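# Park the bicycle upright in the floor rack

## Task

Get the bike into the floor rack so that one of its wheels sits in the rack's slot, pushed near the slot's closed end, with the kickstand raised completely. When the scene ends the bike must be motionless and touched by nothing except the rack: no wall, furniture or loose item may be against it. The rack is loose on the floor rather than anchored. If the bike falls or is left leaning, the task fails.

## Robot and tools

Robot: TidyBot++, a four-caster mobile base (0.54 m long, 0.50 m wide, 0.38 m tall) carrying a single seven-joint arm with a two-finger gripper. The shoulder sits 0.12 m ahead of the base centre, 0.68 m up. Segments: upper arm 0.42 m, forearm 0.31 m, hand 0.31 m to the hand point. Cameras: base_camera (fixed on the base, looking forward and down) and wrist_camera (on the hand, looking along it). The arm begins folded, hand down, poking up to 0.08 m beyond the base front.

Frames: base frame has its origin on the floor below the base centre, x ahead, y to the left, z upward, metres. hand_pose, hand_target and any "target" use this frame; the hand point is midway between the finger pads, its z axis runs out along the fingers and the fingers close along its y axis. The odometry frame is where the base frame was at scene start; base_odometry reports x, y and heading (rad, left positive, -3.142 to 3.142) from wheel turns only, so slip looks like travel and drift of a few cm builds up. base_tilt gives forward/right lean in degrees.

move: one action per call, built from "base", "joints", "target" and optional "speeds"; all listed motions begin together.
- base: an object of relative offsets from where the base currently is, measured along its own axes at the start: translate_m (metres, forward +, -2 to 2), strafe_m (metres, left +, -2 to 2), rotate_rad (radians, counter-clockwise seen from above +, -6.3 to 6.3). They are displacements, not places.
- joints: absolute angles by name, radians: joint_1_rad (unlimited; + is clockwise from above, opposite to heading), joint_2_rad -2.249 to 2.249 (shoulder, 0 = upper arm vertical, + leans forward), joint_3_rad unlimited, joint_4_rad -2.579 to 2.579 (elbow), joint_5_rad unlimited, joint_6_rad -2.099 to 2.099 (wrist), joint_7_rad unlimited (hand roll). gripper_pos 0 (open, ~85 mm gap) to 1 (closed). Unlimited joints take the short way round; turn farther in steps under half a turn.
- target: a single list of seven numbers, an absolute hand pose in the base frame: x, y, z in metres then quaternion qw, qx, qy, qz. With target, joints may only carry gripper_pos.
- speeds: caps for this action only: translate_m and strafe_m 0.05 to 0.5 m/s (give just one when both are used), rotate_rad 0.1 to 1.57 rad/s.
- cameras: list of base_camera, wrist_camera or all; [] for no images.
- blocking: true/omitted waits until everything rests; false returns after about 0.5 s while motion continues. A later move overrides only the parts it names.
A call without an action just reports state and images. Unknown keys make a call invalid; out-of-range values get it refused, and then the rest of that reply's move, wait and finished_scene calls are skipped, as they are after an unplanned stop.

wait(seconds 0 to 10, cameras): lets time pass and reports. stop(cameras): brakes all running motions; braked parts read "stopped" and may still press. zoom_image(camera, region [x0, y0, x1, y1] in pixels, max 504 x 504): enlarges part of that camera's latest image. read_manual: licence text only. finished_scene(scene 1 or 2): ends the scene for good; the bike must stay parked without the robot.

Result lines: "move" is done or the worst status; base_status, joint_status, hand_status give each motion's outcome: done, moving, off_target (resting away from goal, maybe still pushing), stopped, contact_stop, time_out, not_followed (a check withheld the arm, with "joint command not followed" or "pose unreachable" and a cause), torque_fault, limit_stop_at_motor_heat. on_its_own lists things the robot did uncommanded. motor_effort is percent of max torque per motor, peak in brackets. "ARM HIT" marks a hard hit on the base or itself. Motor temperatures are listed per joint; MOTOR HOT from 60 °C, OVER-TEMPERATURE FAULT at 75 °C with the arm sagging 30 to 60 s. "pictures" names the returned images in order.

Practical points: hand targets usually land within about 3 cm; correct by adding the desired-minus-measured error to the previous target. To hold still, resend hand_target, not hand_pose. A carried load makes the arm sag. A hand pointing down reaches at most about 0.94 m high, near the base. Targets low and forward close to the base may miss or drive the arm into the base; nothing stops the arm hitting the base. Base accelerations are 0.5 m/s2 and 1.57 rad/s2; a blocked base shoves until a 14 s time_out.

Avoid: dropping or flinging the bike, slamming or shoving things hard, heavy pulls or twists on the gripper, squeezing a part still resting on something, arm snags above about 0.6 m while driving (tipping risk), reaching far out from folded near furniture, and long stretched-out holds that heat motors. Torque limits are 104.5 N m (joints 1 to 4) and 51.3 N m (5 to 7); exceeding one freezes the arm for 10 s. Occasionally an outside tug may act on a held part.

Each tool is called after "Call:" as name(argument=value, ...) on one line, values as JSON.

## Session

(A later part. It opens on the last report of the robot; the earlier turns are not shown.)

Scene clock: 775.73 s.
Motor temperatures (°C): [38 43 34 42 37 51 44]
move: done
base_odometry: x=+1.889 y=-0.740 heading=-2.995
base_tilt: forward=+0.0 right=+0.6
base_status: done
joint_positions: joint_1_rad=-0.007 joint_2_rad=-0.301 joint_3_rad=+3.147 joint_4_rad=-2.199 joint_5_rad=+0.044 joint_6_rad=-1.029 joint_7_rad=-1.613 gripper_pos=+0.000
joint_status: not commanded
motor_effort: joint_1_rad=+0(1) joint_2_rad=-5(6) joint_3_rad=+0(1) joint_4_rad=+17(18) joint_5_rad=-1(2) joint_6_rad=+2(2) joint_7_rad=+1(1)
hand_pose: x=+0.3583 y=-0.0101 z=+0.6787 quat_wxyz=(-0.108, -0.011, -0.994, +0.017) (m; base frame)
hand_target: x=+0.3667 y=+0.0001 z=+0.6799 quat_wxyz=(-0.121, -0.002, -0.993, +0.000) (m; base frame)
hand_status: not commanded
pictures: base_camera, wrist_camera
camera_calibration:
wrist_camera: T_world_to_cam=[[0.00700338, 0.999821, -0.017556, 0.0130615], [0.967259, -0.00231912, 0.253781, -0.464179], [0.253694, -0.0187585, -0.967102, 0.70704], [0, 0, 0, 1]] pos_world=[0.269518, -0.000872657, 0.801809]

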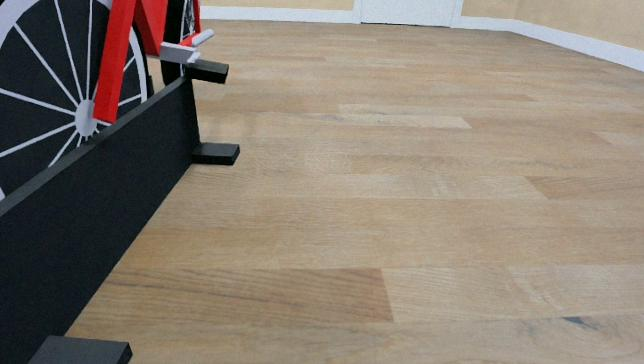

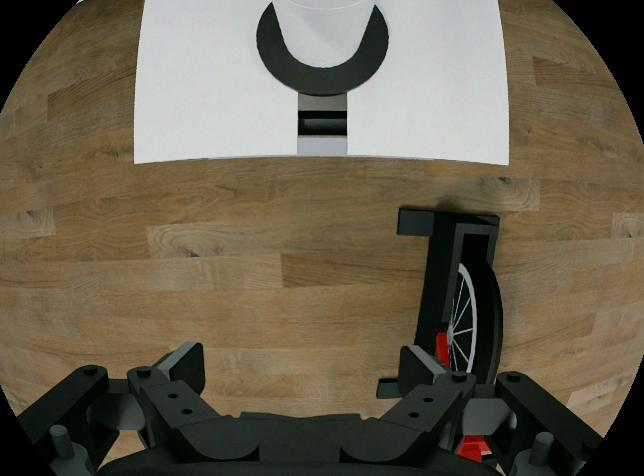

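Call:
move(base={"strafe_m": 0.3}, speeds={"strafe_m": 0.2})

Scene clock: 778.40 s.
Motor temperatures (°C): [38 42 34 42 37 51 44]
move: done
base_odometry: x=+1.933 y=-1.037 heading=-2.995
base_tilt: forward=+0.0 right=+0.6
base_status: done
joint_positions: joint_1_rad=-0.007 joint_2_rad=-0.301 joint_3_rad=+3.147 joint_4_rad=-2.199 joint_5_rad=+0.044 joint_6_rad=-1.029 joint_7_rad=-1.613 gripper_pos=+0.000
joint_status: not commanded
motor_effort: joint_1_rad=+0(1) joint_2_rad=-5(5) joint_3_rad=+0(2) joint_4_rad=+17(17) joint_5_rad=-2(2) joint_6_rad=+2(2) joint_7_rad=+1(1)
hand_pose: x=+0.3583 y=-0.0101 z=+0.6787 quat_wxyz=(-0.108, -0.011, -0.994, +0.017) (m; base frame)
hand_target: x=+0.3667 y=+0.0001 z=+0.6799 quat_wxyz=(-0.121, -0.002, -0.993, +0.000) (m; base frame)
hand_status: not commanded
pictures: base_camera, wrist_camera
camera_calibration:
wrist_camera: T_world_to_cam=[[0.00700338, 0.999821, -0.017556, 0.0130615], [0.967259, -0.00231912, 0.253781, -0.464179], [0.253694, -0.0187585, -0.967102, 0.70704], [0, 0, 0, 1]] pos_world=[0.269518, -0.000872657, 0.801809]

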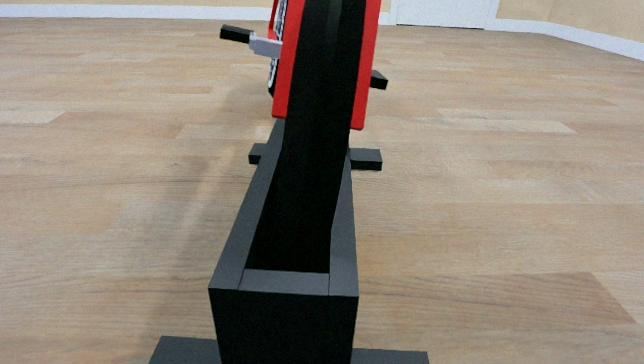

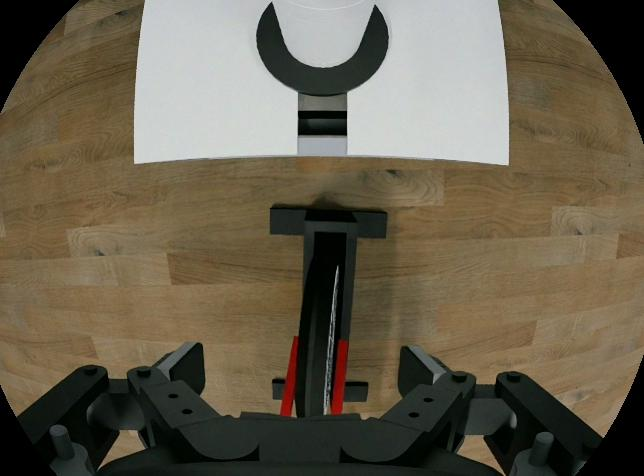

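Call:
zoom_image(camera="base_camera", region=[190, 200, 380, 340])

Call:
zoom_image(camera="wrist_camera", region=[260, 190, 400, 300])

Scaled by 2.653.

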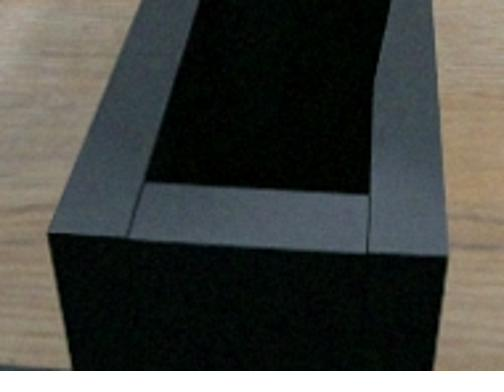

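Scaled by 3.600.

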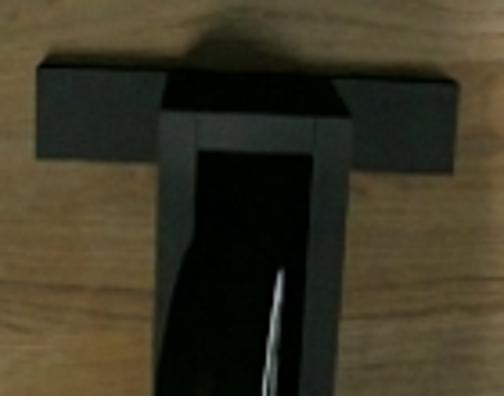

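Call:
move(joints={"joint_2_rad": -0.2, "joint_4_rad": -1.7, "joint_6_rad": -0.7})

Scene clock: 780.53 s.
Motor temperatures (°C): [38 42 34 42 37 51 44]
move: done
base_odometry: x=+1.933 y=-1.037 heading=-2.995
base_tilt: forward=+0.0 right=+0.6
base_status: not commanded
joint_positions: joint_1_rad=-0.007 joint_2_rad=-0.226 joint_3_rad=+3.147 joint_4_rad=-1.709 joint_5_rad=+0.044 joint_6_rad=-0.742 joint_7_rad=-1.613 gripper_pos=+0.000
joint_status: all done
motor_effort: joint_1_rad=+0(1) joint_2_rad=-12(12) joint_3_rad=+0(1) joint_4_rad=+21(21) joint_5_rad=-2(2) joint_6_rad=+7(7) joint_7_rad=+1(1)
hand_pose: x=+0.5848 y=-0.0076 z=+0.9304 quat_wxyz=(-0.443, -0.011, -0.896, +0.010) (m; base frame)
hand_target: x=+0.6007 y=-0.0015 z=+0.9332 quat_wxyz=(-0.454, -0.002, -0.891, +0.001) (m; base frame)
hand_status: not commanded
pictures: base_camera, wrist_camera
camera_calibration:
wrist_camera: T_world_to_cam=[[0.00504171, 0.999929, -0.0107792, 0.00821457], [0.574659, 0.00592451, 0.818371, -1.04283], [0.818377, -0.0103203, -0.574589, 0.197631], [0, 0, 0, 1]] pos_world=[0.437496, 0.0000039105, 0.967071]

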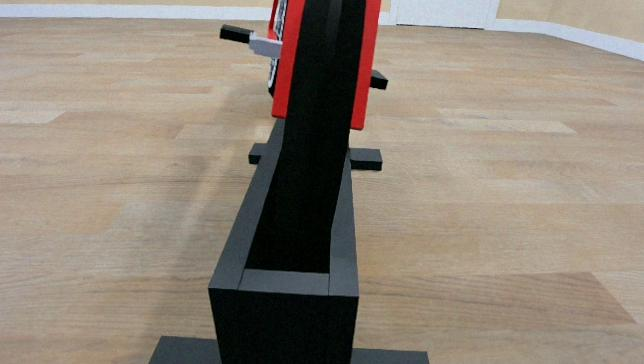

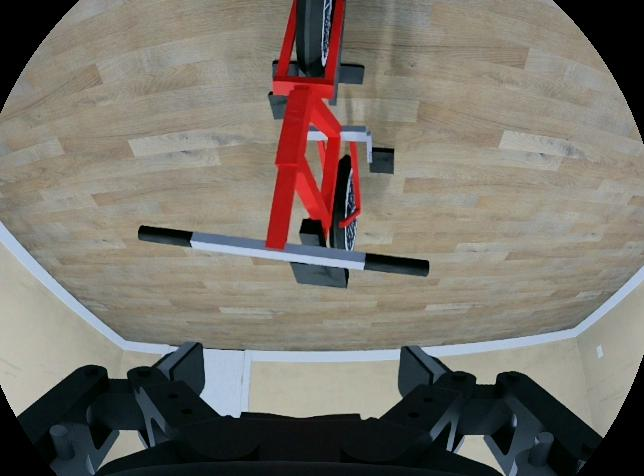

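Call:
move(base={"translate_m": 0.095}, speeds={"translate_m": 0.06})

Scene clock: 782.87 s.
Motor temperatures (°C): [38 42 34 42 37 51 44]
move: done
base_odometry: x=+1.839 y=-1.051 heading=-2.995
base_tilt: forward=+0.0 right=+0.6
base_status: done
joint_positions: joint_1_rad=-0.007 joint_2_rad=-0.218 joint_3_rad=+3.147 joint_4_rad=-1.709 joint_5_rad=+0.044 joint_6_rad=-0.736 joint_7_rad=-1.613 gripper_pos=+0.000
joint_status: not commanded
motor_effort: joint_1_rad=+0(1) joint_2_rad=-12(14) joint_3_rad=+0(1) joint_4_rad=+21(22) joint_5_rad=-1(2) joint_6_rad=+7(7) joint_7_rad=+1(1)
hand_pose: x=+0.5881 y=-0.0075 z=+0.9282 quat_wxyz=(-0.442, -0.010, -0.897, +0.010) (m; base frame)
hand_target: x=+0.6007 y=-0.0015 z=+0.9332 quat_wxyz=(-0.454, -0.002, -0.891, +0.001) (m; base frame)
hand_status: not commanded
pictures: base_camera, wrist_camera
camera_calibration:
wrist_camera: T_world_to_cam=[[0.0047649, 0.99993, -0.0108573, 0.00833545], [0.576369, 0.00612634, 0.817166, -1.04276], [0.817175, -0.0101516, -0.5763, 0.195967], [0, 0, 0, 1]] pos_world=[0.440838, 0.0000428357, 0.965137]

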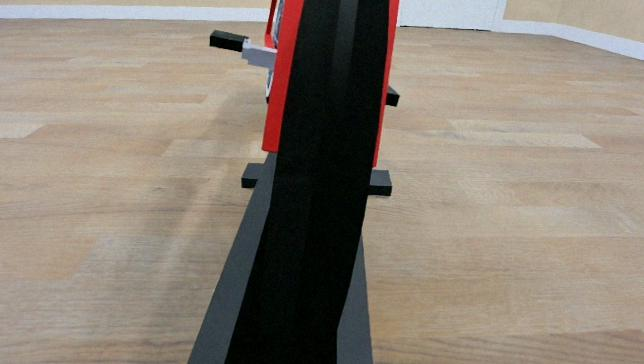

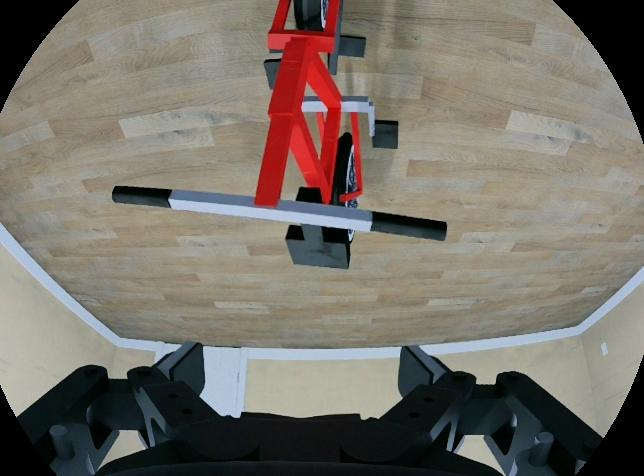

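Call:
move(joints={"joint_1_rad": 0.02, "joint_2_rad": 0.59, "joint_4_rad": -0.83, "joint_6_rad": -1.46, "joint_7_rad": -3.35})

Scene clock: 786.10 s.
Motor temperatures (°C): [38 42 34 42 37 51 44]
move: done
base_odometry: x=+1.839 y=-1.051 heading=-2.995
base_tilt: forward=+0.0 right=+0.6
base_status: not commanded
joint_positions: joint_1_rad=+0.000 joint_2_rad=+0.577 joint_3_rad=+3.147 joint_4_rad=-0.842 joint_5_rad=+0.044 joint_6_rad=-1.412 joint_7_rad=-3.303 gripper_pos=+0.000
joint_status: all done
motor_effort: joint_1_rad=+0(1) joint_2_rad=-38(41) joint_3_rad=+0(1) joint_4_rad=+18(22) joint_5_rad=-1(2) joint_6_rad=+2(8) joint_7_rad=+1(1)
hand_pose: x=+0.7543 y=-0.0148 z=+0.7862 quat_wxyz=(-0.118, -0.754, -0.638, -0.102) (m; base frame)
hand_target: x=+0.7443 y=-0.0137 z=+0.7779 quat_wxyz=(-0.085, -0.778, -0.615, -0.099) (m; base frame)
hand_status: not commanded
pictures: base_camera, wrist_camera
camera_calibration:
wrist_camera: T_world_to_cam=[[0.934804, -0.141145, 0.325913, -0.969861], [-0.163017, -0.985785, 0.0406579, 0.131055], [0.315541, -0.0911366, -0.944525, 0.644942], [0, 0, 0, 1]] pos_world=[0.724488, 0.0510791, 0.919926]

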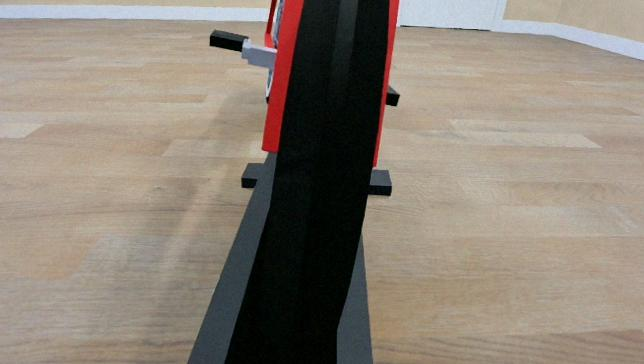

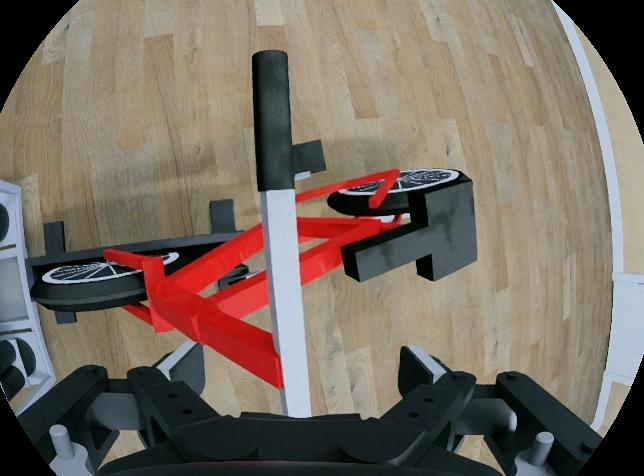

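Call:
move(joints={"joint_1_rad": -0.025, "joint_2_rad": 0.63, "joint_4_rad": -1.08, "joint_6_rad": -1.12, "joint_7_rad": -3.24})

Scene clock: 788.13 s.
Motor temperatures (°C): [38 42 34 42 37 51 44]
move: done
base_odometry: x=+1.839 y=-1.051 heading=-2.995
base_tilt: forward=+0.0 right=+0.6
base_status: not commanded
joint_positions: joint_1_rad=-0.007 joint_2_rad=+0.618 joint_3_rad=+3.147 joint_4_rad=-1.072 joint_5_rad=+0.044 joint_6_rad=-1.163 joint_7_rad=-3.281 gripper_pos=+0.000
joint_status: all done
motor_effort: joint_1_rad=+0(1) joint_2_rad=-41(43) joint_3_rad=-1(1) joint_4_rad=+18(20) joint_5_rad=-1(2) joint_6_rad=+2(3) joint_7_rad=+1(1)
hand_pose: x=+0.7638 y=-0.0093 z=+0.6895 quat_wxyz=(-0.112, -0.741, -0.655, -0.094) (m; base frame)
hand_target: x=+0.7735 y=+0.0149 z=+0.6818 quat_wxyz=(-0.104, -0.725, -0.671, -0.115) (m; base frame)
hand_status: not commanded
pictures: base_camera, wrist_camera
camera_calibration:
wrist_camera: T_world_to_cam=[[0.946846, -0.101182, 0.305359, -0.941089], [-0.12232, -0.991187, 0.0508517, 0.103811], [0.297523, -0.0855005, -0.950878, 0.569338], [0, 0, 0, 1]] pos_world=[0.734374, 0.0563532, 0.823463]

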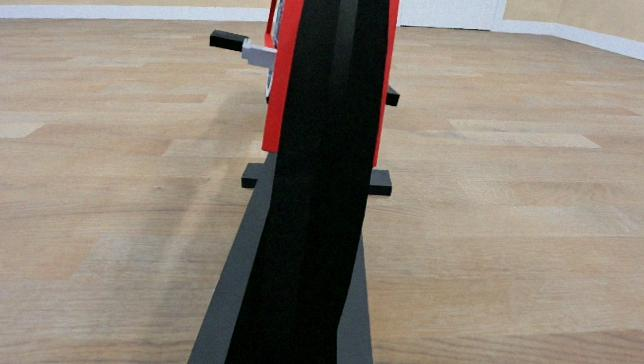

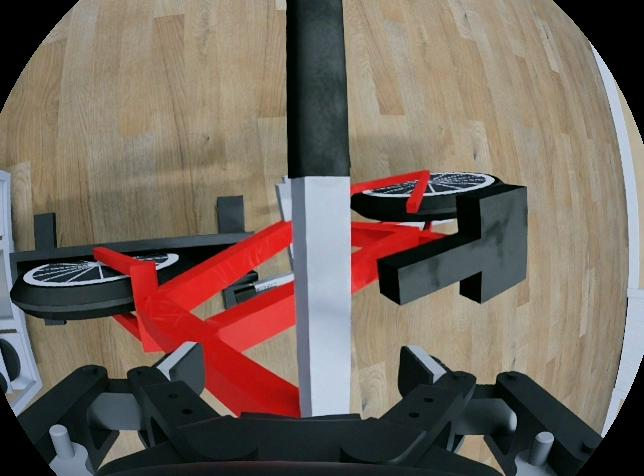

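Call:
move(joints={"joint_1_rad": -0.085, "joint_7_rad": -3.27}, cameras=["wrist_camera"])

Scene clock: 789.27 s.
Motor temperatures (°C): [38 42 34 42 37 51 44]
move: done
base_odometry: x=+1.839 y=-1.051 heading=-2.995
base_tilt: forward=+0.0 right=+0.6
base_status: not commanded
joint_positions: joint_1_rad=-0.079 joint_2_rad=+0.618 joint_3_rad=+3.146 joint_4_rad=-1.072 joint_5_rad=+0.044 joint_6_rad=-1.161 joint_7_rad=-3.281 gripper_pos=+0.000
joint_status: all done
motor_effort: joint_1_rad=+0(2) joint_2_rad=-40(40) joint_3_rad=-1(2) joint_4_rad=+18(19) joint_5_rad=-1(2) joint_6_rad=+3(3) joint_7_rad=+0(1)
hand_pose: x=+0.7631 y=+0.0369 z=+0.6896 quat_wxyz=(-0.109, -0.717, -0.681, -0.098) (m; base frame)
hand_target: x=+0.7715 y=+0.0541 z=+0.6818 quat_wxyz=(-0.099, -0.715, -0.682, -0.120) (m; base frame)
hand_status: not commanded
pictures: wrist_camera
camera_calibration:
wrist_camera: T_world_to_cam=[[0.951328, -0.0334114, 0.306364, -0.942434], [-0.0512621, -0.997412, 0.0504045, 0.095743], [0.303887, -0.0636561, -0.950579, 0.567703], [0, 0, 0, 1]] pos_world=[0.728954, 0.100145, 0.823548]

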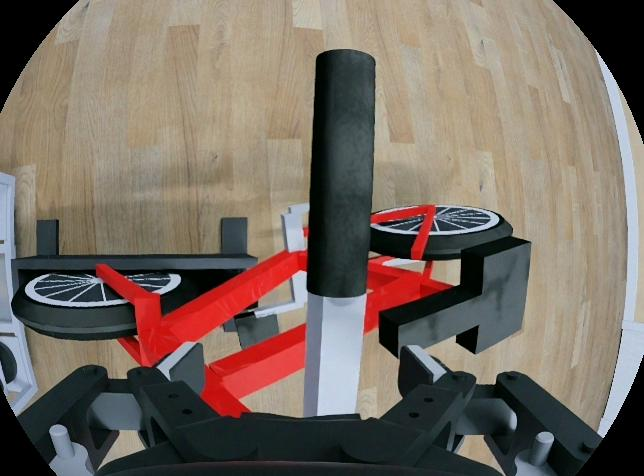

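Call:
move(joints={"joint_2_rad": 0.655, "joint_4_rad": -1.04, "joint_6_rad": -1.12}, cameras=[])

Call:
move(joints={"gripper_pos": 0.85})

Scene clock: 790.13 s.
Motor temperatures (°C): [38 42 34 42 37 51 44]
move: done
base_odometry: x=+1.839 y=-1.051 heading=-2.995
base_tilt: forward=+0.0 right=+0.6
base_status: not commanded
joint_positions: joint_1_rad=-0.079 joint_2_rad=+0.633 joint_3_rad=+3.146 joint_4_rad=-1.043 joint_5_rad=+0.044 joint_6_rad=-1.159 joint_7_rad=-3.281 gripper_pos=+0.000
joint_status: all done
motor_effort: joint_1_rad=+0(0) joint_2_rad=-40(42) joint_3_rad=-1(1) joint_4_rad=+18(19) joint_5_rad=-1(2) joint_6_rad=+3(3) joint_7_rad=+0(1)
hand_pose: x=+0.7736 y=+0.0377 z=+0.6918 quat_wxyz=(-0.114, -0.717, -0.680, -0.105) (m; base frame)
hand_target: x=+0.7849 y=+0.0552 z=+0.6817 quat_wxyz=(-0.104, -0.714, -0.681, -0.125) (m; base frame)
hand_status: not commanded
pictures: none
No camera images: "cameras" was empty.

Scene clock: 791.17 s.
Motor temperatures (°C): [38 42 34 42 37 51 44]
move: off_target
base_odometry: x=+1.839 y=-1.051 heading=-2.995
base_tilt: forward=+0.0 right=+0.6
base_status: not commanded
joint_positions: joint_1_rad=-0.079 joint_2_rad=+0.633 joint_3_rad=+3.146 joint_4_rad=-1.040 joint_5_rad=+0.044 joint_6_rad=-1.152 joint_7_rad=-3.281 gripper_pos=+0.798
joint_status: gripper_pos off_target (ended at +0.798, target +0.850)
motor_effort: joint_1_rad=-1(2) joint_2_rad=-36(41) joint_3_rad=-1(1) joint_4_rad=+17(19) joint_5_rad=+0(2) joint_6_rad=+6(7) joint_7_rad=+1(1)
hand_pose: x=+0.7766 y=+0.0380 z=+0.6936 quat_wxyz=(-0.117, -0.716, -0.680, -0.108) (m; base frame)
hand_target: x=+0.7849 y=+0.0552 z=+0.6817 quat_wxyz=(-0.104, -0.714, -0.681, -0.125) (m; base frame)
hand_status: not commanded
pictures: base_camera, wrist_camera
camera_calibration:
wrist_camera: T_world_to_cam=[[0.942956, -0.0335283, 0.331224, -0.967201], [-0.0520102, -0.997536, 0.047091, 0.100214], [0.328828, -0.0616317, -0.942376, 0.542367], [0, 0, 0, 1]] pos_world=[0.738895, 0.100966, 0.826755]

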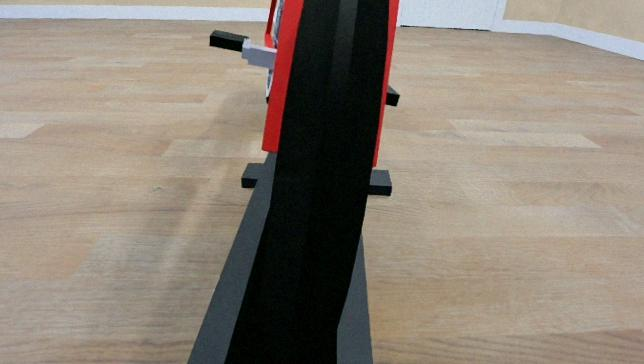

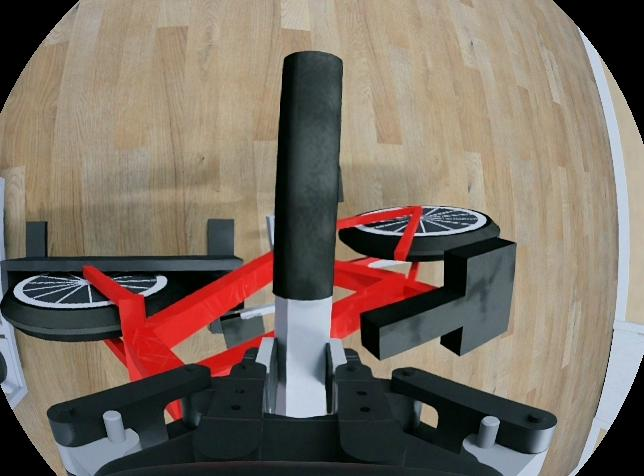

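Call:
move(base={"translate_m": 0.018}, speeds={"translate_m": 0.05}, joints={"joint_1_rad": -0.145})

Call:
move(joints={"joint_2_rad": 0.636, "joint_4_rad": -1.08, "joint_6_rad": -1.11})

Scene clock: 792.37 s.
Motor temperatures (°C): [38 42 34 42 37 51 44]
move: off_target
base_odometry: x=+1.821 y=-1.054 heading=-2.995
base_tilt: forward=+0.0 right=+0.6
base_status: done
joint_positions: joint_1_rad=-0.094 joint_2_rad=+0.635 joint_3_rad=+3.160 joint_4_rad=-1.039 joint_5_rad=+0.044 joint_6_rad=-1.139 joint_7_rad=-3.281 gripper_pos=+0.801
joint_status: joint_1_rad off_target (ended at -0.094, target -0.145)
motor_effort: joint_1_rad=-7(7) joint_2_rad=-39(42) joint_3_rad=-6(7) joint_4_rad=+18(22) joint_5_rad=-6(6) joint_6_rad=+6(16) joint_7_rad=+1(2)
hand_pose: x=+0.7808 y=+0.0419 z=+0.6941 quat_wxyz=(-0.123, -0.713, -0.681, -0.111) (m; base frame)
hand_target: x=+0.7804 y=+0.0950 z=+0.6817 quat_wxyz=(-0.100, -0.693, -0.702, -0.128) (m; base frame)
hand_status: not commanded
pictures: base_camera, wrist_camera
camera_calibration:
wrist_camera: T_world_to_cam=[[0.938698, -0.02573, 0.343779, -0.97696], [-0.0468378, -0.997483, 0.0532358, 0.096028], [0.341544, -0.0660742, -0.93754, 0.5286], [0, 0, 0, 1]] pos_world=[0.741028, 0.105576, 0.82633]

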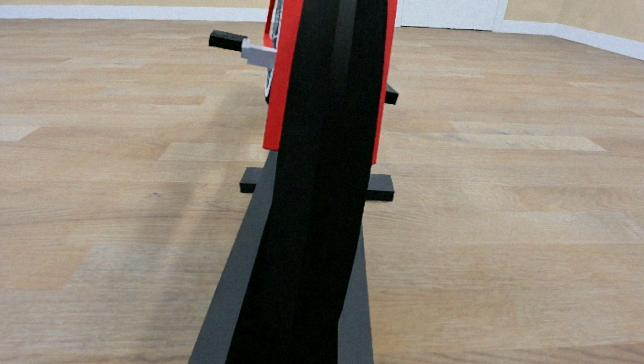

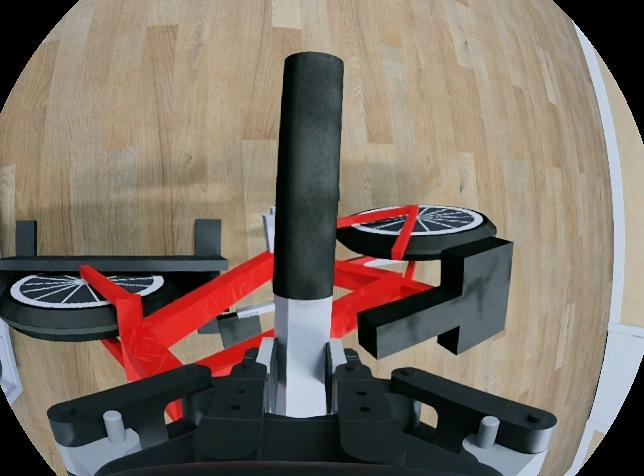

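Scene clock: 793.07 s.
Motor temperatures (°C): [38 42 34 42 37 51 44]
move: done
base_odometry: x=+1.821 y=-1.054 heading=-2.995
base_tilt: forward=+0.0 right=+0.6
base_status: not commanded
joint_positions: joint_1_rad=-0.094 joint_2_rad=+0.627 joint_3_rad=+3.160 joint_4_rad=-1.054 joint_5_rad=+0.044 joint_6_rad=-1.130 joint_7_rad=-3.281 gripper_pos=+0.801
joint_status: all done
motor_effort: joint_1_rad=-7(8) joint_2_rad=-35(39) joint_3_rad=-6(7) joint_4_rad=+16(19) joint_5_rad=-5(6) joint_6_rad=+4(7) joint_7_rad=+1(1)
hand_pose: x=+0.7786 y=+0.0415 z=+0.6939 quat_wxyz=(-0.124, -0.713, -0.681, -0.112) (m; base frame)
hand_target: x=+0.7700 y=+0.0935 z=+0.6789 quat_wxyz=(-0.096, -0.694, -0.703, -0.124) (m; base frame)
hand_status: not commanded
pictures: base_camera, wrist_camera
camera_calibration:
wrist_camera: T_world_to_cam=[[0.93808, -0.0256803, 0.345467, -0.975501], [-0.0468487, -0.997492, 0.0530642, 0.0957187], [0.343237, -0.0659631, -0.93693, 0.527359], [0, 0, 0, 1]] pos_world=[0.738573, 0.105214, 0.826022]

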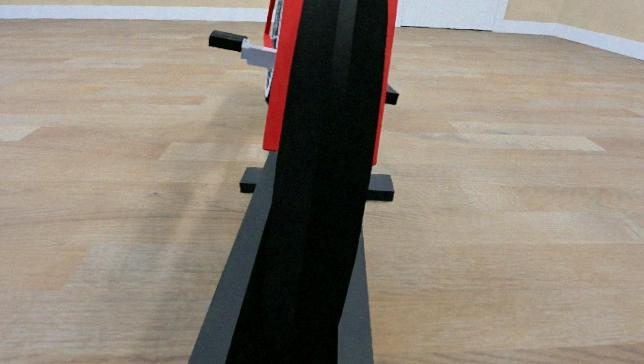

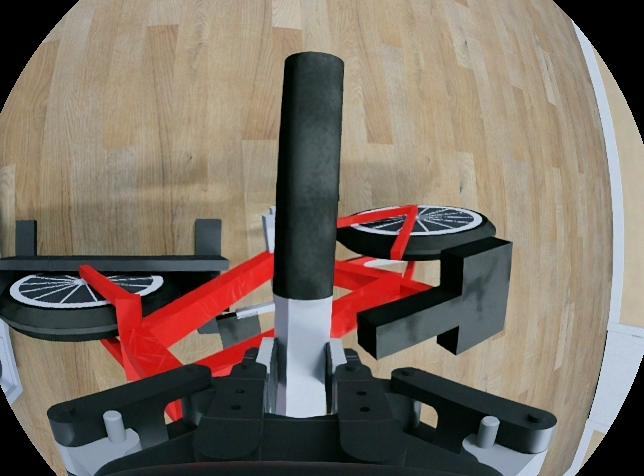

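Call:
move(joints={"joint_2_rad": 0.61, "joint_4_rad": -1.13, "joint_6_rad": -1.09})

Call:
move(joints={"joint_2_rad": 0.59, "joint_4_rad": -1.17, "joint_6_rad": -1.07})

Scene clock: 794.00 s.
Motor temperatures (°C): [38 42 34 42 37 51 44]
move: done
base_odometry: x=+1.821 y=-1.054 heading=-2.995
base_tilt: forward=+0.0 right=+0.6
base_status: not commanded
joint_positions: joint_1_rad=-0.094 joint_2_rad=+0.603 joint_3_rad=+3.160 joint_4_rad=-1.098 joint_5_rad=+0.044 joint_6_rad=-1.106 joint_7_rad=-3.281 gripper_pos=+0.801
joint_status: all done
motor_effort: joint_1_rad=-7(8) joint_2_rad=-34(36) joint_3_rad=-6(6) joint_4_rad=+14(17) joint_5_rad=-6(6) joint_6_rad=+3(6) joint_7_rad=+1(1)
hand_pose: x=+0.7706 y=+0.0406 z=+0.6940 quat_wxyz=(-0.125, -0.713, -0.681, -0.113) (m; base frame)
hand_target: x=+0.7588 y=+0.0919 z=+0.6774 quat_wxyz=(-0.095, -0.694, -0.703, -0.123) (m; base frame)
hand_status: not commanded
pictures: base_camera, wrist_camera
camera_calibration:
wrist_camera: T_world_to_cam=[[0.936954, -0.0254964, 0.348521, -0.969263], [-0.0466611, -0.997532, 0.0524668, 0.0946587], [0.346323, -0.0654214, -0.935831, 0.526948], [0, 0, 0, 1]] pos_world=[0.730078, 0.104186, 0.825976]

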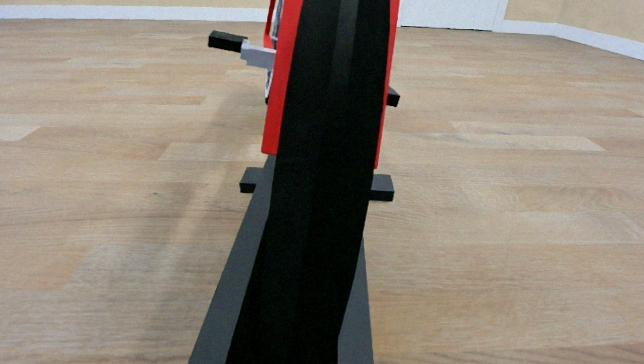

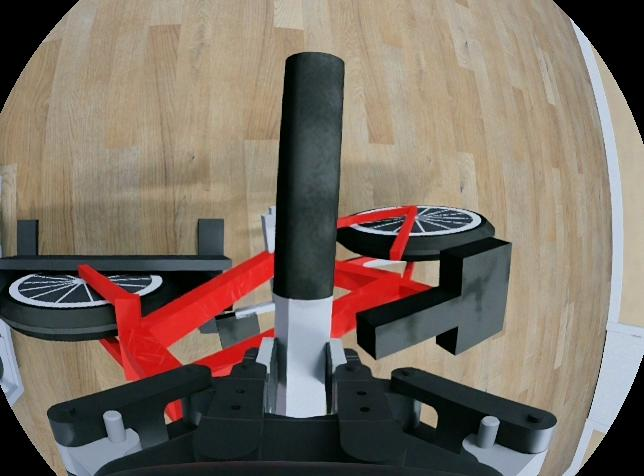

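Scene clock: 794.73 s.
Motor temperatures (°C): [38 42 34 42 37 51 44]
move: done
base_odometry: x=+1.821 y=-1.054 heading=-2.995
base_tilt: forward=+0.0 right=+0.6
base_status: not commanded
joint_positions: joint_1_rad=-0.095 joint_2_rad=+0.584 joint_3_rad=+3.160 joint_4_rad=-1.133 joint_5_rad=+0.044 joint_6_rad=-1.084 joint_7_rad=-3.281 gripper_pos=+0.801
joint_status: all done
motor_effort: joint_1_rad=-6(7) joint_2_rad=-34(35) joint_3_rad=-5(6) joint_4_rad=+14(15) joint_5_rad=-4(6) joint_6_rad=+2(5) joint_7_rad=+1(2)
hand_pose: x=+0.7652 y=+0.0403 z=+0.6941 quat_wxyz=(-0.127, -0.712, -0.681, -0.116) (m; base frame)
hand_target: x=+0.7509 y=+0.0907 z=+0.6760 quat_wxyz=(-0.095, -0.694, -0.703, -0.123) (m; base frame)
hand_status: not commanded
pictures: base_camera, wrist_camera
camera_calibration:
wrist_camera: T_world_to_cam=[[0.934764, -0.0248666, 0.354398, -0.966686], [-0.0459799, -0.997625, 0.051278, 0.0943961], [0.352282, -0.0642281, -0.933688, 0.522805], [0, 0, 0, 1]] pos_world=[0.723789, 0.103713, 0.825888]

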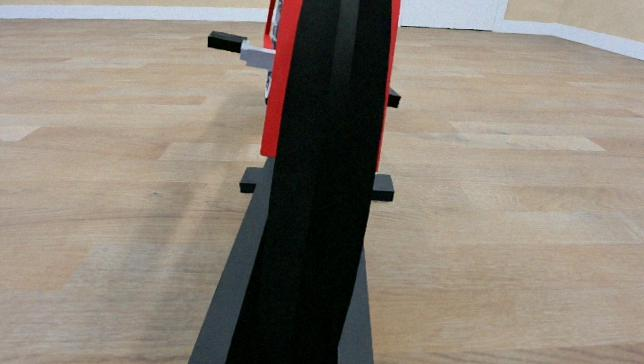

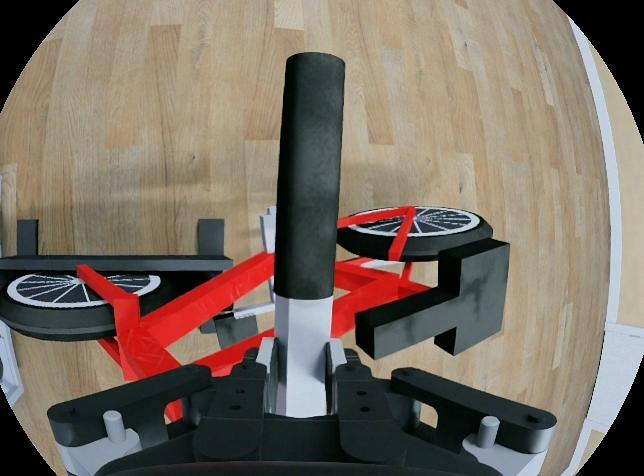

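Call:
move(joints={"joint_2_rad": 0.57, "joint_4_rad": -1.21, "joint_6_rad": -1.05}, cameras=["base_camera"])

Call:
move(joints={"joint_2_rad": 0.55, "joint_4_rad": -1.25, "joint_6_rad": -1.03}, cameras=["base_camera"])

Call:
move(joints={"joint_2_rad": 0.53, "joint_4_rad": -1.29, "joint_6_rad": -1.01})

Scene clock: 795.63 s.
Motor temperatures (°C): [38 42 34 42 37 51 44]
move: off_target
base_odometry: x=+1.821 y=-1.054 heading=-2.995
base_tilt: forward=+0.0 right=+0.6
base_status: not commanded
joint_positions: joint_1_rad=-0.095 joint_2_rad=+0.564 joint_3_rad=+3.161 joint_4_rad=-1.170 joint_5_rad=+0.044 joint_6_rad=-1.060 joint_7_rad=-3.281 gripper_pos=+0.801
joint_status: joint_4_rad off_target (ended at -1.170, target -1.210); the others done
motor_effort: joint_1_rad=-6(7) joint_2_rad=-33(34) joint_3_rad=-5(6) joint_4_rad=+13(15) joint_5_rad=-4(5) joint_6_rad=+1(4) joint_7_rad=+1(2)
hand_pose: x=+0.7594 y=+0.0402 z=+0.6941 quat_wxyz=(-0.129, -0.711, -0.681, -0.119) (m; base frame)
hand_target: x=+0.7427 y=+0.0895 z=+0.6744 quat_wxyz=(-0.095, -0.694, -0.703, -0.123) (m; base frame)
hand_status: not commanded
pictures: base_camera

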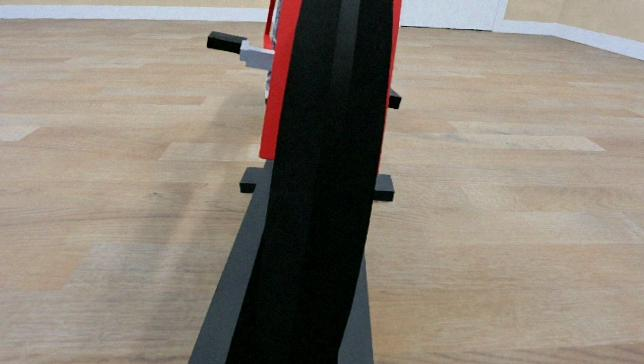

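Scene clock: 796.40 s.
Motor temperatures (°C): [38 42 34 42 37 51 44]
move: off_target
base_odometry: x=+1.821 y=-1.054 heading=-2.995
base_tilt: forward=+0.0 right=+0.6
base_status: not commanded
joint_positions: joint_1_rad=-0.096 joint_2_rad=+0.543 joint_3_rad=+3.161 joint_4_rad=-1.207 joint_5_rad=+0.044 joint_6_rad=-1.036 joint_7_rad=-3.281 gripper_pos=+0.801
joint_status: joint_4_rad off_target (ended at -1.207, target -1.250); the others done
motor_effort: joint_1_rad=-6(7) joint_2_rad=-32(34) joint_3_rad=-5(6) joint_4_rad=+13(14) joint_5_rad=-5(5) joint_6_rad=+1(3) joint_7_rad=+2(2)
hand_pose: x=+0.7530 y=+0.0403 z=+0.6942 quat_wxyz=(-0.130, -0.710, -0.681, -0.122) (m; base frame)
hand_target: x=+0.7343 y=+0.0883 z=+0.6727 quat_wxyz=(-0.095, -0.694, -0.703, -0.123) (m; base frame)
hand_status: not commanded
pictures: base_camera

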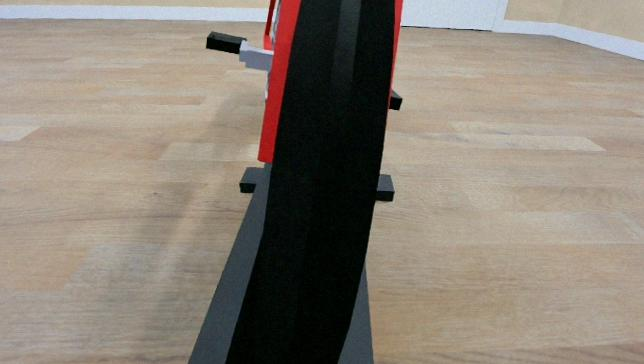

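Scene clock: 797.17 s.
Motor temperatures (°C): [38 42 34 42 37 51 44]
move: off_target
base_odometry: x=+1.821 y=-1.054 heading=-2.995
base_tilt: forward=+0.0 right=+0.6
base_status: not commanded
joint_positions: joint_1_rad=-0.097 joint_2_rad=+0.523 joint_3_rad=+3.161 joint_4_rad=-1.244 joint_5_rad=+0.044 joint_6_rad=-1.013 joint_7_rad=-3.281 gripper_pos=+0.801
joint_status: joint_4_rad off_target (ended at -1.244, target -1.290); the others done
motor_effort: joint_1_rad=-6(7) joint_2_rad=-32(33) joint_3_rad=-5(6) joint_4_rad=+12(14) joint_5_rad=-4(5) joint_6_rad=+0(3) joint_7_rad=+2(2)
hand_pose: x=+0.7467 y=+0.0404 z=+0.6943 quat_wxyz=(-0.132, -0.709, -0.681, -0.125) (m; base frame)
hand_target: x=+0.7256 y=+0.0870 z=+0.6710 quat_wxyz=(-0.095, -0.694, -0.703, -0.123) (m; base frame)
hand_status: not commanded
pictures: base_camera, wrist_camera
camera_calibration:
wrist_camera: T_world_to_cam=[[0.927296, -0.0212269, 0.373727, -0.957466], [-0.0418756, -0.998006, 0.0472176, 0.093465], [0.371979, -0.0594347, -0.926336, 0.509592], [0, 0, 0, 1]] pos_world=[0.702211, 0.103242, 0.825471]

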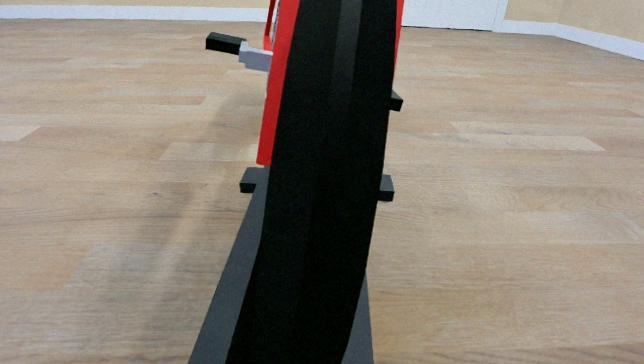

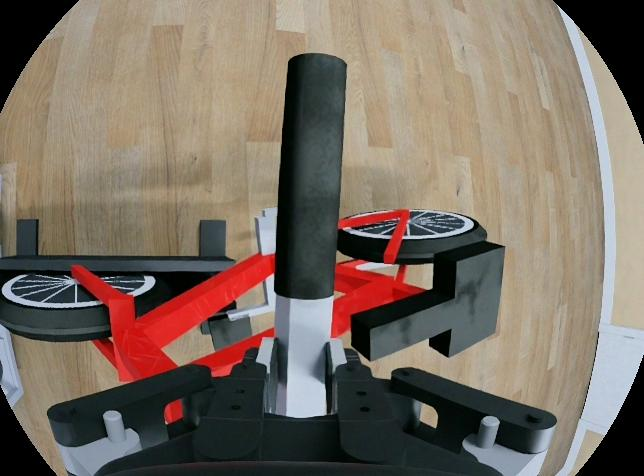

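Call:
move(joints={"joint_2_rad": 0.505, "joint_4_rad": -1.34, "joint_6_rad": -0.985}, cameras=["base_camera"])

Call:
move(joints={"joint_2_rad": 0.48, "joint_4_rad": -1.39, "joint_6_rad": -0.96}, cameras=["base_camera"])

Scene clock: 798.33 s.
Motor temperatures (°C): [38 42 34 42 37 51 44]
move: off_target
base_odometry: x=+1.821 y=-1.054 heading=-2.995
base_tilt: forward=+0.0 right=+0.6
base_status: not commanded
joint_positions: joint_1_rad=-0.119 joint_2_rad=+0.474 joint_3_rad=+3.160 joint_4_rad=-1.299 joint_5_rad=+0.044 joint_6_rad=-0.986 joint_7_rad=-3.281 gripper_pos=+0.850
joint_status: joint_4_rad off_target (ended at -1.299, target -1.340); the others done
on_its_own: gripper_pos moved +0.049 to your old target +0.850
motor_effort: joint_1_rad=-3(7) joint_2_rad=-27(32) joint_3_rad=-2(6) joint_4_rad=+12(17) joint_5_rad=-4(6) joint_6_rad=+0(5) joint_7_rad=+1(2)
hand_pose: x=+0.7334 y=+0.0534 z=+0.7045 quat_wxyz=(-0.137, -0.700, -0.688, -0.135) (m; base frame)
hand_target: x=+0.7146 y=+0.0854 z=+0.6686 quat_wxyz=(-0.095, -0.694, -0.703, -0.123) (m; base frame)
hand_status: not commanded
pictures: base_camera

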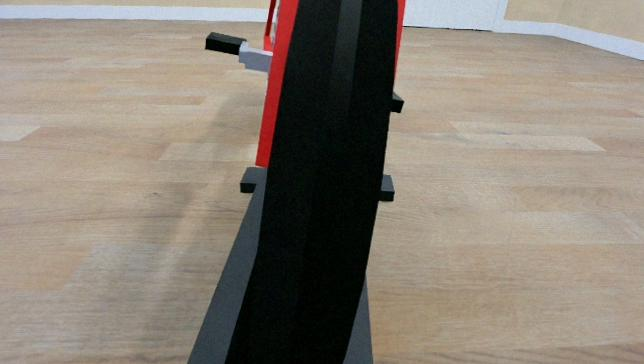

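Scene clock: 799.10 s.
Motor temperatures (°C): [38 42 34 42 37 51 44]
move: off_target
base_odometry: x=+1.821 y=-1.054 heading=-2.995
base_tilt: forward=+0.0 right=+0.6
base_status: not commanded
joint_positions: joint_1_rad=-0.121 joint_2_rad=+0.451 joint_3_rad=+3.160 joint_4_rad=-1.341 joint_5_rad=+0.044 joint_6_rad=-0.963 joint_7_rad=-3.281 gripper_pos=+0.850
joint_status: joint_4_rad off_target (ended at -1.341, target -1.390); the others done
motor_effort: joint_1_rad=-1(3) joint_2_rad=-24(28) joint_3_rad=-1(3) joint_4_rad=+12(13) joint_5_rad=-2(3) joint_6_rad=+0(2) joint_7_rad=+0(1)
hand_pose: x=+0.7245 y=+0.0538 z=+0.7036 quat_wxyz=(-0.138, -0.699, -0.689, -0.137) (m; base frame)
hand_target: x=+0.7032 y=+0.0838 z=+0.6660 quat_wxyz=(-0.095, -0.694, -0.703, -0.123) (m; base frame)
hand_status: not commanded
pictures: base_camera

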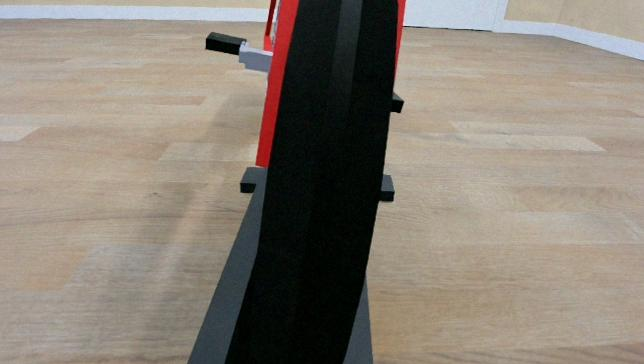

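Call:
move(joints={"joint_2_rad": 0.25, "joint_4_rad": -1.39, "gripper_pos": 0.5})

Scene clock: 800.47 s.
Motor temperatures (°C): [38 42 34 42 37 51 44]
move: done
base_odometry: x=+1.821 y=-1.054 heading=-2.995
base_tilt: forward=+0.0 right=+0.6
base_status: not commanded
joint_positions: joint_1_rad=-0.126 joint_2_rad=+0.252 joint_3_rad=+3.160 joint_4_rad=-1.386 joint_5_rad=+0.044 joint_6_rad=-0.963 joint_7_rad=-3.281 gripper_pos=+0.500
joint_status: all done
motor_effort: joint_1_rad=+0(2) joint_2_rad=-29(39) joint_3_rad=+0(1) joint_4_rad=+20(21) joint_5_rad=-1(3) joint_6_rad=+4(5) joint_7_rad=+1(1)
hand_pose: x=+0.6957 y=+0.0533 z=+0.8013 quat_wxyz=(-0.182, -0.686, -0.677, -0.196) (m; base frame)
hand_target: x=+0.6914 y=+0.0820 z=+0.8010 quat_wxyz=(-0.163, -0.677, -0.685, -0.212) (m; base frame)
hand_status: not commanded
pictures: base_camera, wrist_camera
camera_calibration:
wrist_camera: T_world_to_cam=[[0.847401, -0.00341852, 0.530942, -1.02123], [-0.0165314, -0.999664, 0.0199482, 0.103465], [0.530695, -0.0256814, -0.847173, 0.452759], [0, 0, 0, 1]] pos_world=[0.626824, 0.111567, 0.923715]

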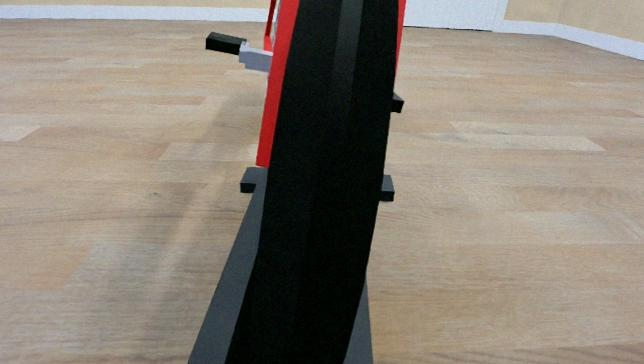

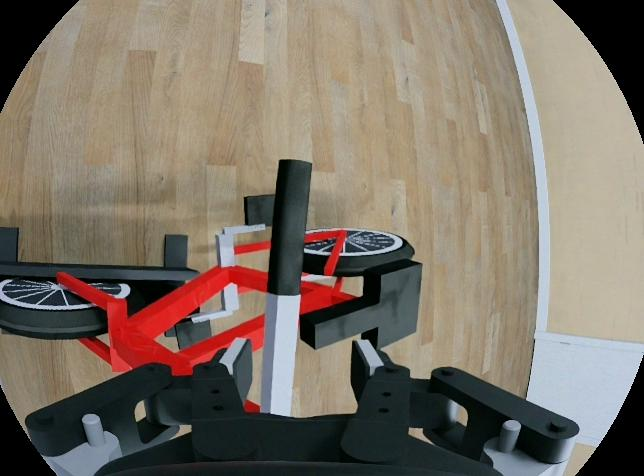

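Call:
move(joints={"joint_1_rad": 0.0, "joint_2_rad": -0.3, "joint_4_rad": -2.2, "joint_6_rad": -1.0, "joint_7_rad": -1.57, "gripper_pos": 0.0}, cameras=[])

Call:
move(base={"translate_m": -0.06})

Call:
zoom_image(camera="wrist_camera", region=[260, 190, 400, 330])

Scene clock: 803.23 s.
Motor temperatures (°C): [38 42 34 42 37 51 44]
move: done
base_odometry: x=+1.821 y=-1.054 heading=-2.995
base_tilt: forward=+0.0 right=+0.6
base_status: not commanded
joint_positions: joint_1_rad=-0.020 joint_2_rad=-0.278 joint_3_rad=+3.160 joint_4_rad=-2.188 joint_5_rad=+0.044 joint_6_rad=-0.963 joint_7_rad=-1.617 gripper_pos=+0.000
joint_status: all done
motor_effort: joint_1_rad=+0(1) joint_2_rad=-6(30) joint_3_rad=+1(1) joint_4_rad=+17(20) joint_5_rad=-1(2) joint_6_rad=+2(5) joint_7_rad=+1(2)
hand_pose: x=+0.3830 y=-0.0093 z=+0.6819 quat_wxyz=(-0.134, -0.012, -0.991, +0.014) (m; base frame)
hand_target: x=+0.3667 y=+0.0001 z=+0.6799 quat_wxyz=(-0.121, -0.002, -0.993, +0.000) (m; base frame)
hand_status: not commanded
pictures: none
No camera images: "cameras" was empty.

Scene clock: 804.27 s.
Motor temperatures (°C): [38 42 34 42 37 51 44]
move: done
base_odometry: x=+1.880 y=-1.045 heading=-2.995
base_tilt: forward=+0.0 right=+0.6
base_status: done
joint_positions: joint_1_rad=-0.020 joint_2_rad=-0.288 joint_3_rad=+3.160 joint_4_rad=-2.192 joint_5_rad=+0.044 joint_6_rad=-0.964 joint_7_rad=-1.615 gripper_pos=+0.000
joint_status: not commanded
motor_effort: joint_1_rad=+0(1) joint_2_rad=-5(8) joint_3_rad=+0(1) joint_4_rad=+17(18) joint_5_rad=-1(2) joint_6_rad=+2(3) joint_7_rad=+1(1)
hand_pose: x=+0.3811 y=-0.0094 z=+0.6830 quat_wxyz=(-0.137, -0.011, -0.990, +0.014) (m; base frame)
hand_target: x=+0.3667 y=+0.0001 z=+0.6799 quat_wxyz=(-0.121, -0.002, -0.993, +0.000) (m; base frame)
hand_status: not commanded
pictures: base_camera, wrist_camera
camera_calibration:
wrist_camera: T_world_to_cam=[[0.00596497, 0.999909, -0.0120728, 0.00891421], [0.950626, -0.00192402, 0.310334, -0.51968], [0.310283, -0.0133278, -0.950551, 0.672587], [0, 0, 0, 1]] pos_world=[0.285276, -0.000949143, 0.80071]

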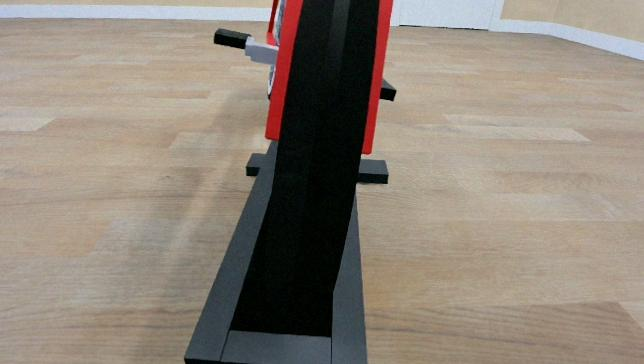

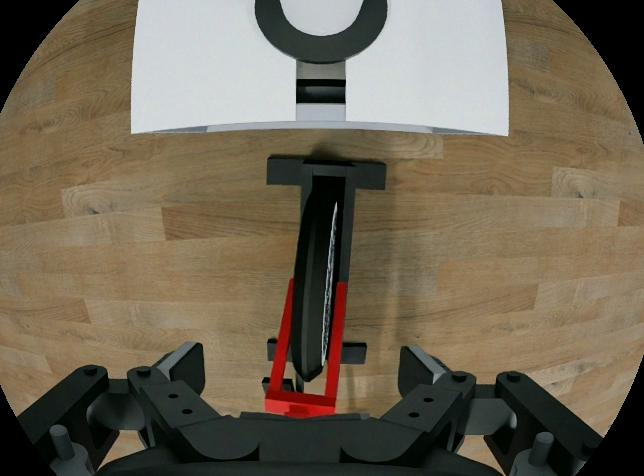

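Scaled by 3.600.

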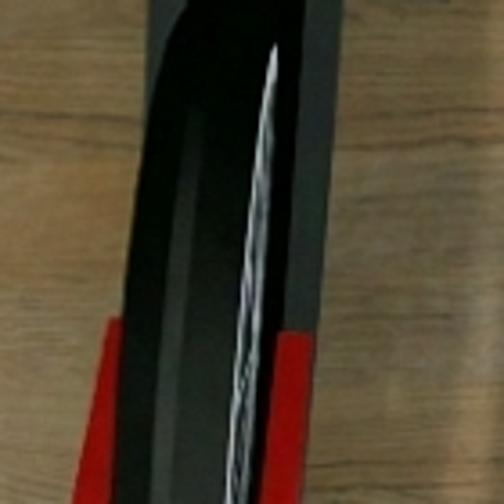

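Call:
move(joints={"joint_2_rad": -0.2, "joint_4_rad": -1.7, "joint_6_rad": -0.7}, cameras=["wrist_camera"])

Call:
zoom_image(camera="wrist_camera", region=[180, 0, 460, 300])

Scene clock: 806.20 s.
Motor temperatures (°C): [38 42 34 42 37 51 44]
move: done
base_odometry: x=+1.880 y=-1.045 heading=-2.995
base_tilt: forward=+0.0 right=+0.6
base_status: not commanded
joint_positions: joint_1_rad=-0.020 joint_2_rad=-0.226 joint_3_rad=+3.160 joint_4_rad=-1.709 joint_5_rad=+0.044 joint_6_rad=-0.741 joint_7_rad=-1.614 gripper_pos=+0.000
joint_status: all done
motor_effort: joint_1_rad=+0(1) joint_2_rad=-11(12) joint_3_rad=+0(1) joint_4_rad=+21(21) joint_5_rad=-1(2) joint_6_rad=+7(7) joint_7_rad=+1(1)
hand_pose: x=+0.5851 y=-0.0081 z=+0.9305 quat_wxyz=(-0.443, -0.011, -0.896, +0.009) (m; base frame)
hand_target: x=+0.6007 y=-0.0015 z=+0.9332 quat_wxyz=(-0.454, -0.002, -0.891, +0.001) (m; base frame)
hand_status: not commanded
pictures: wrist_camera
camera_calibration:
wrist_camera: T_world_to_cam=[[0.00512203, 0.999962, -0.00699028, 0.00512982], [0.574218, 0.00278186, 0.818697, -1.04315], [0.818686, -0.00820734, -0.574183, 0.196899], [0, 0, 0, 1]] pos_world=[0.437773, -0.000611703, 0.967118]

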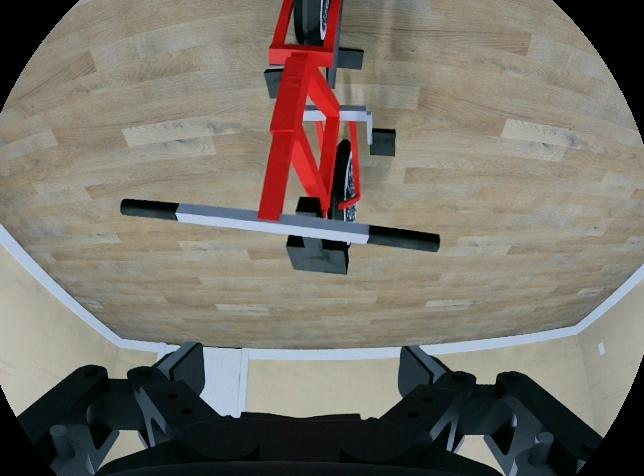

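Scaled by 1.680.

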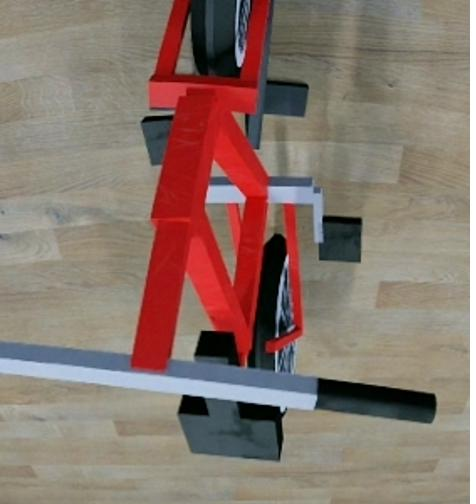

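Call:
finished_scene(scene=1)

The scene is finished: the task was done.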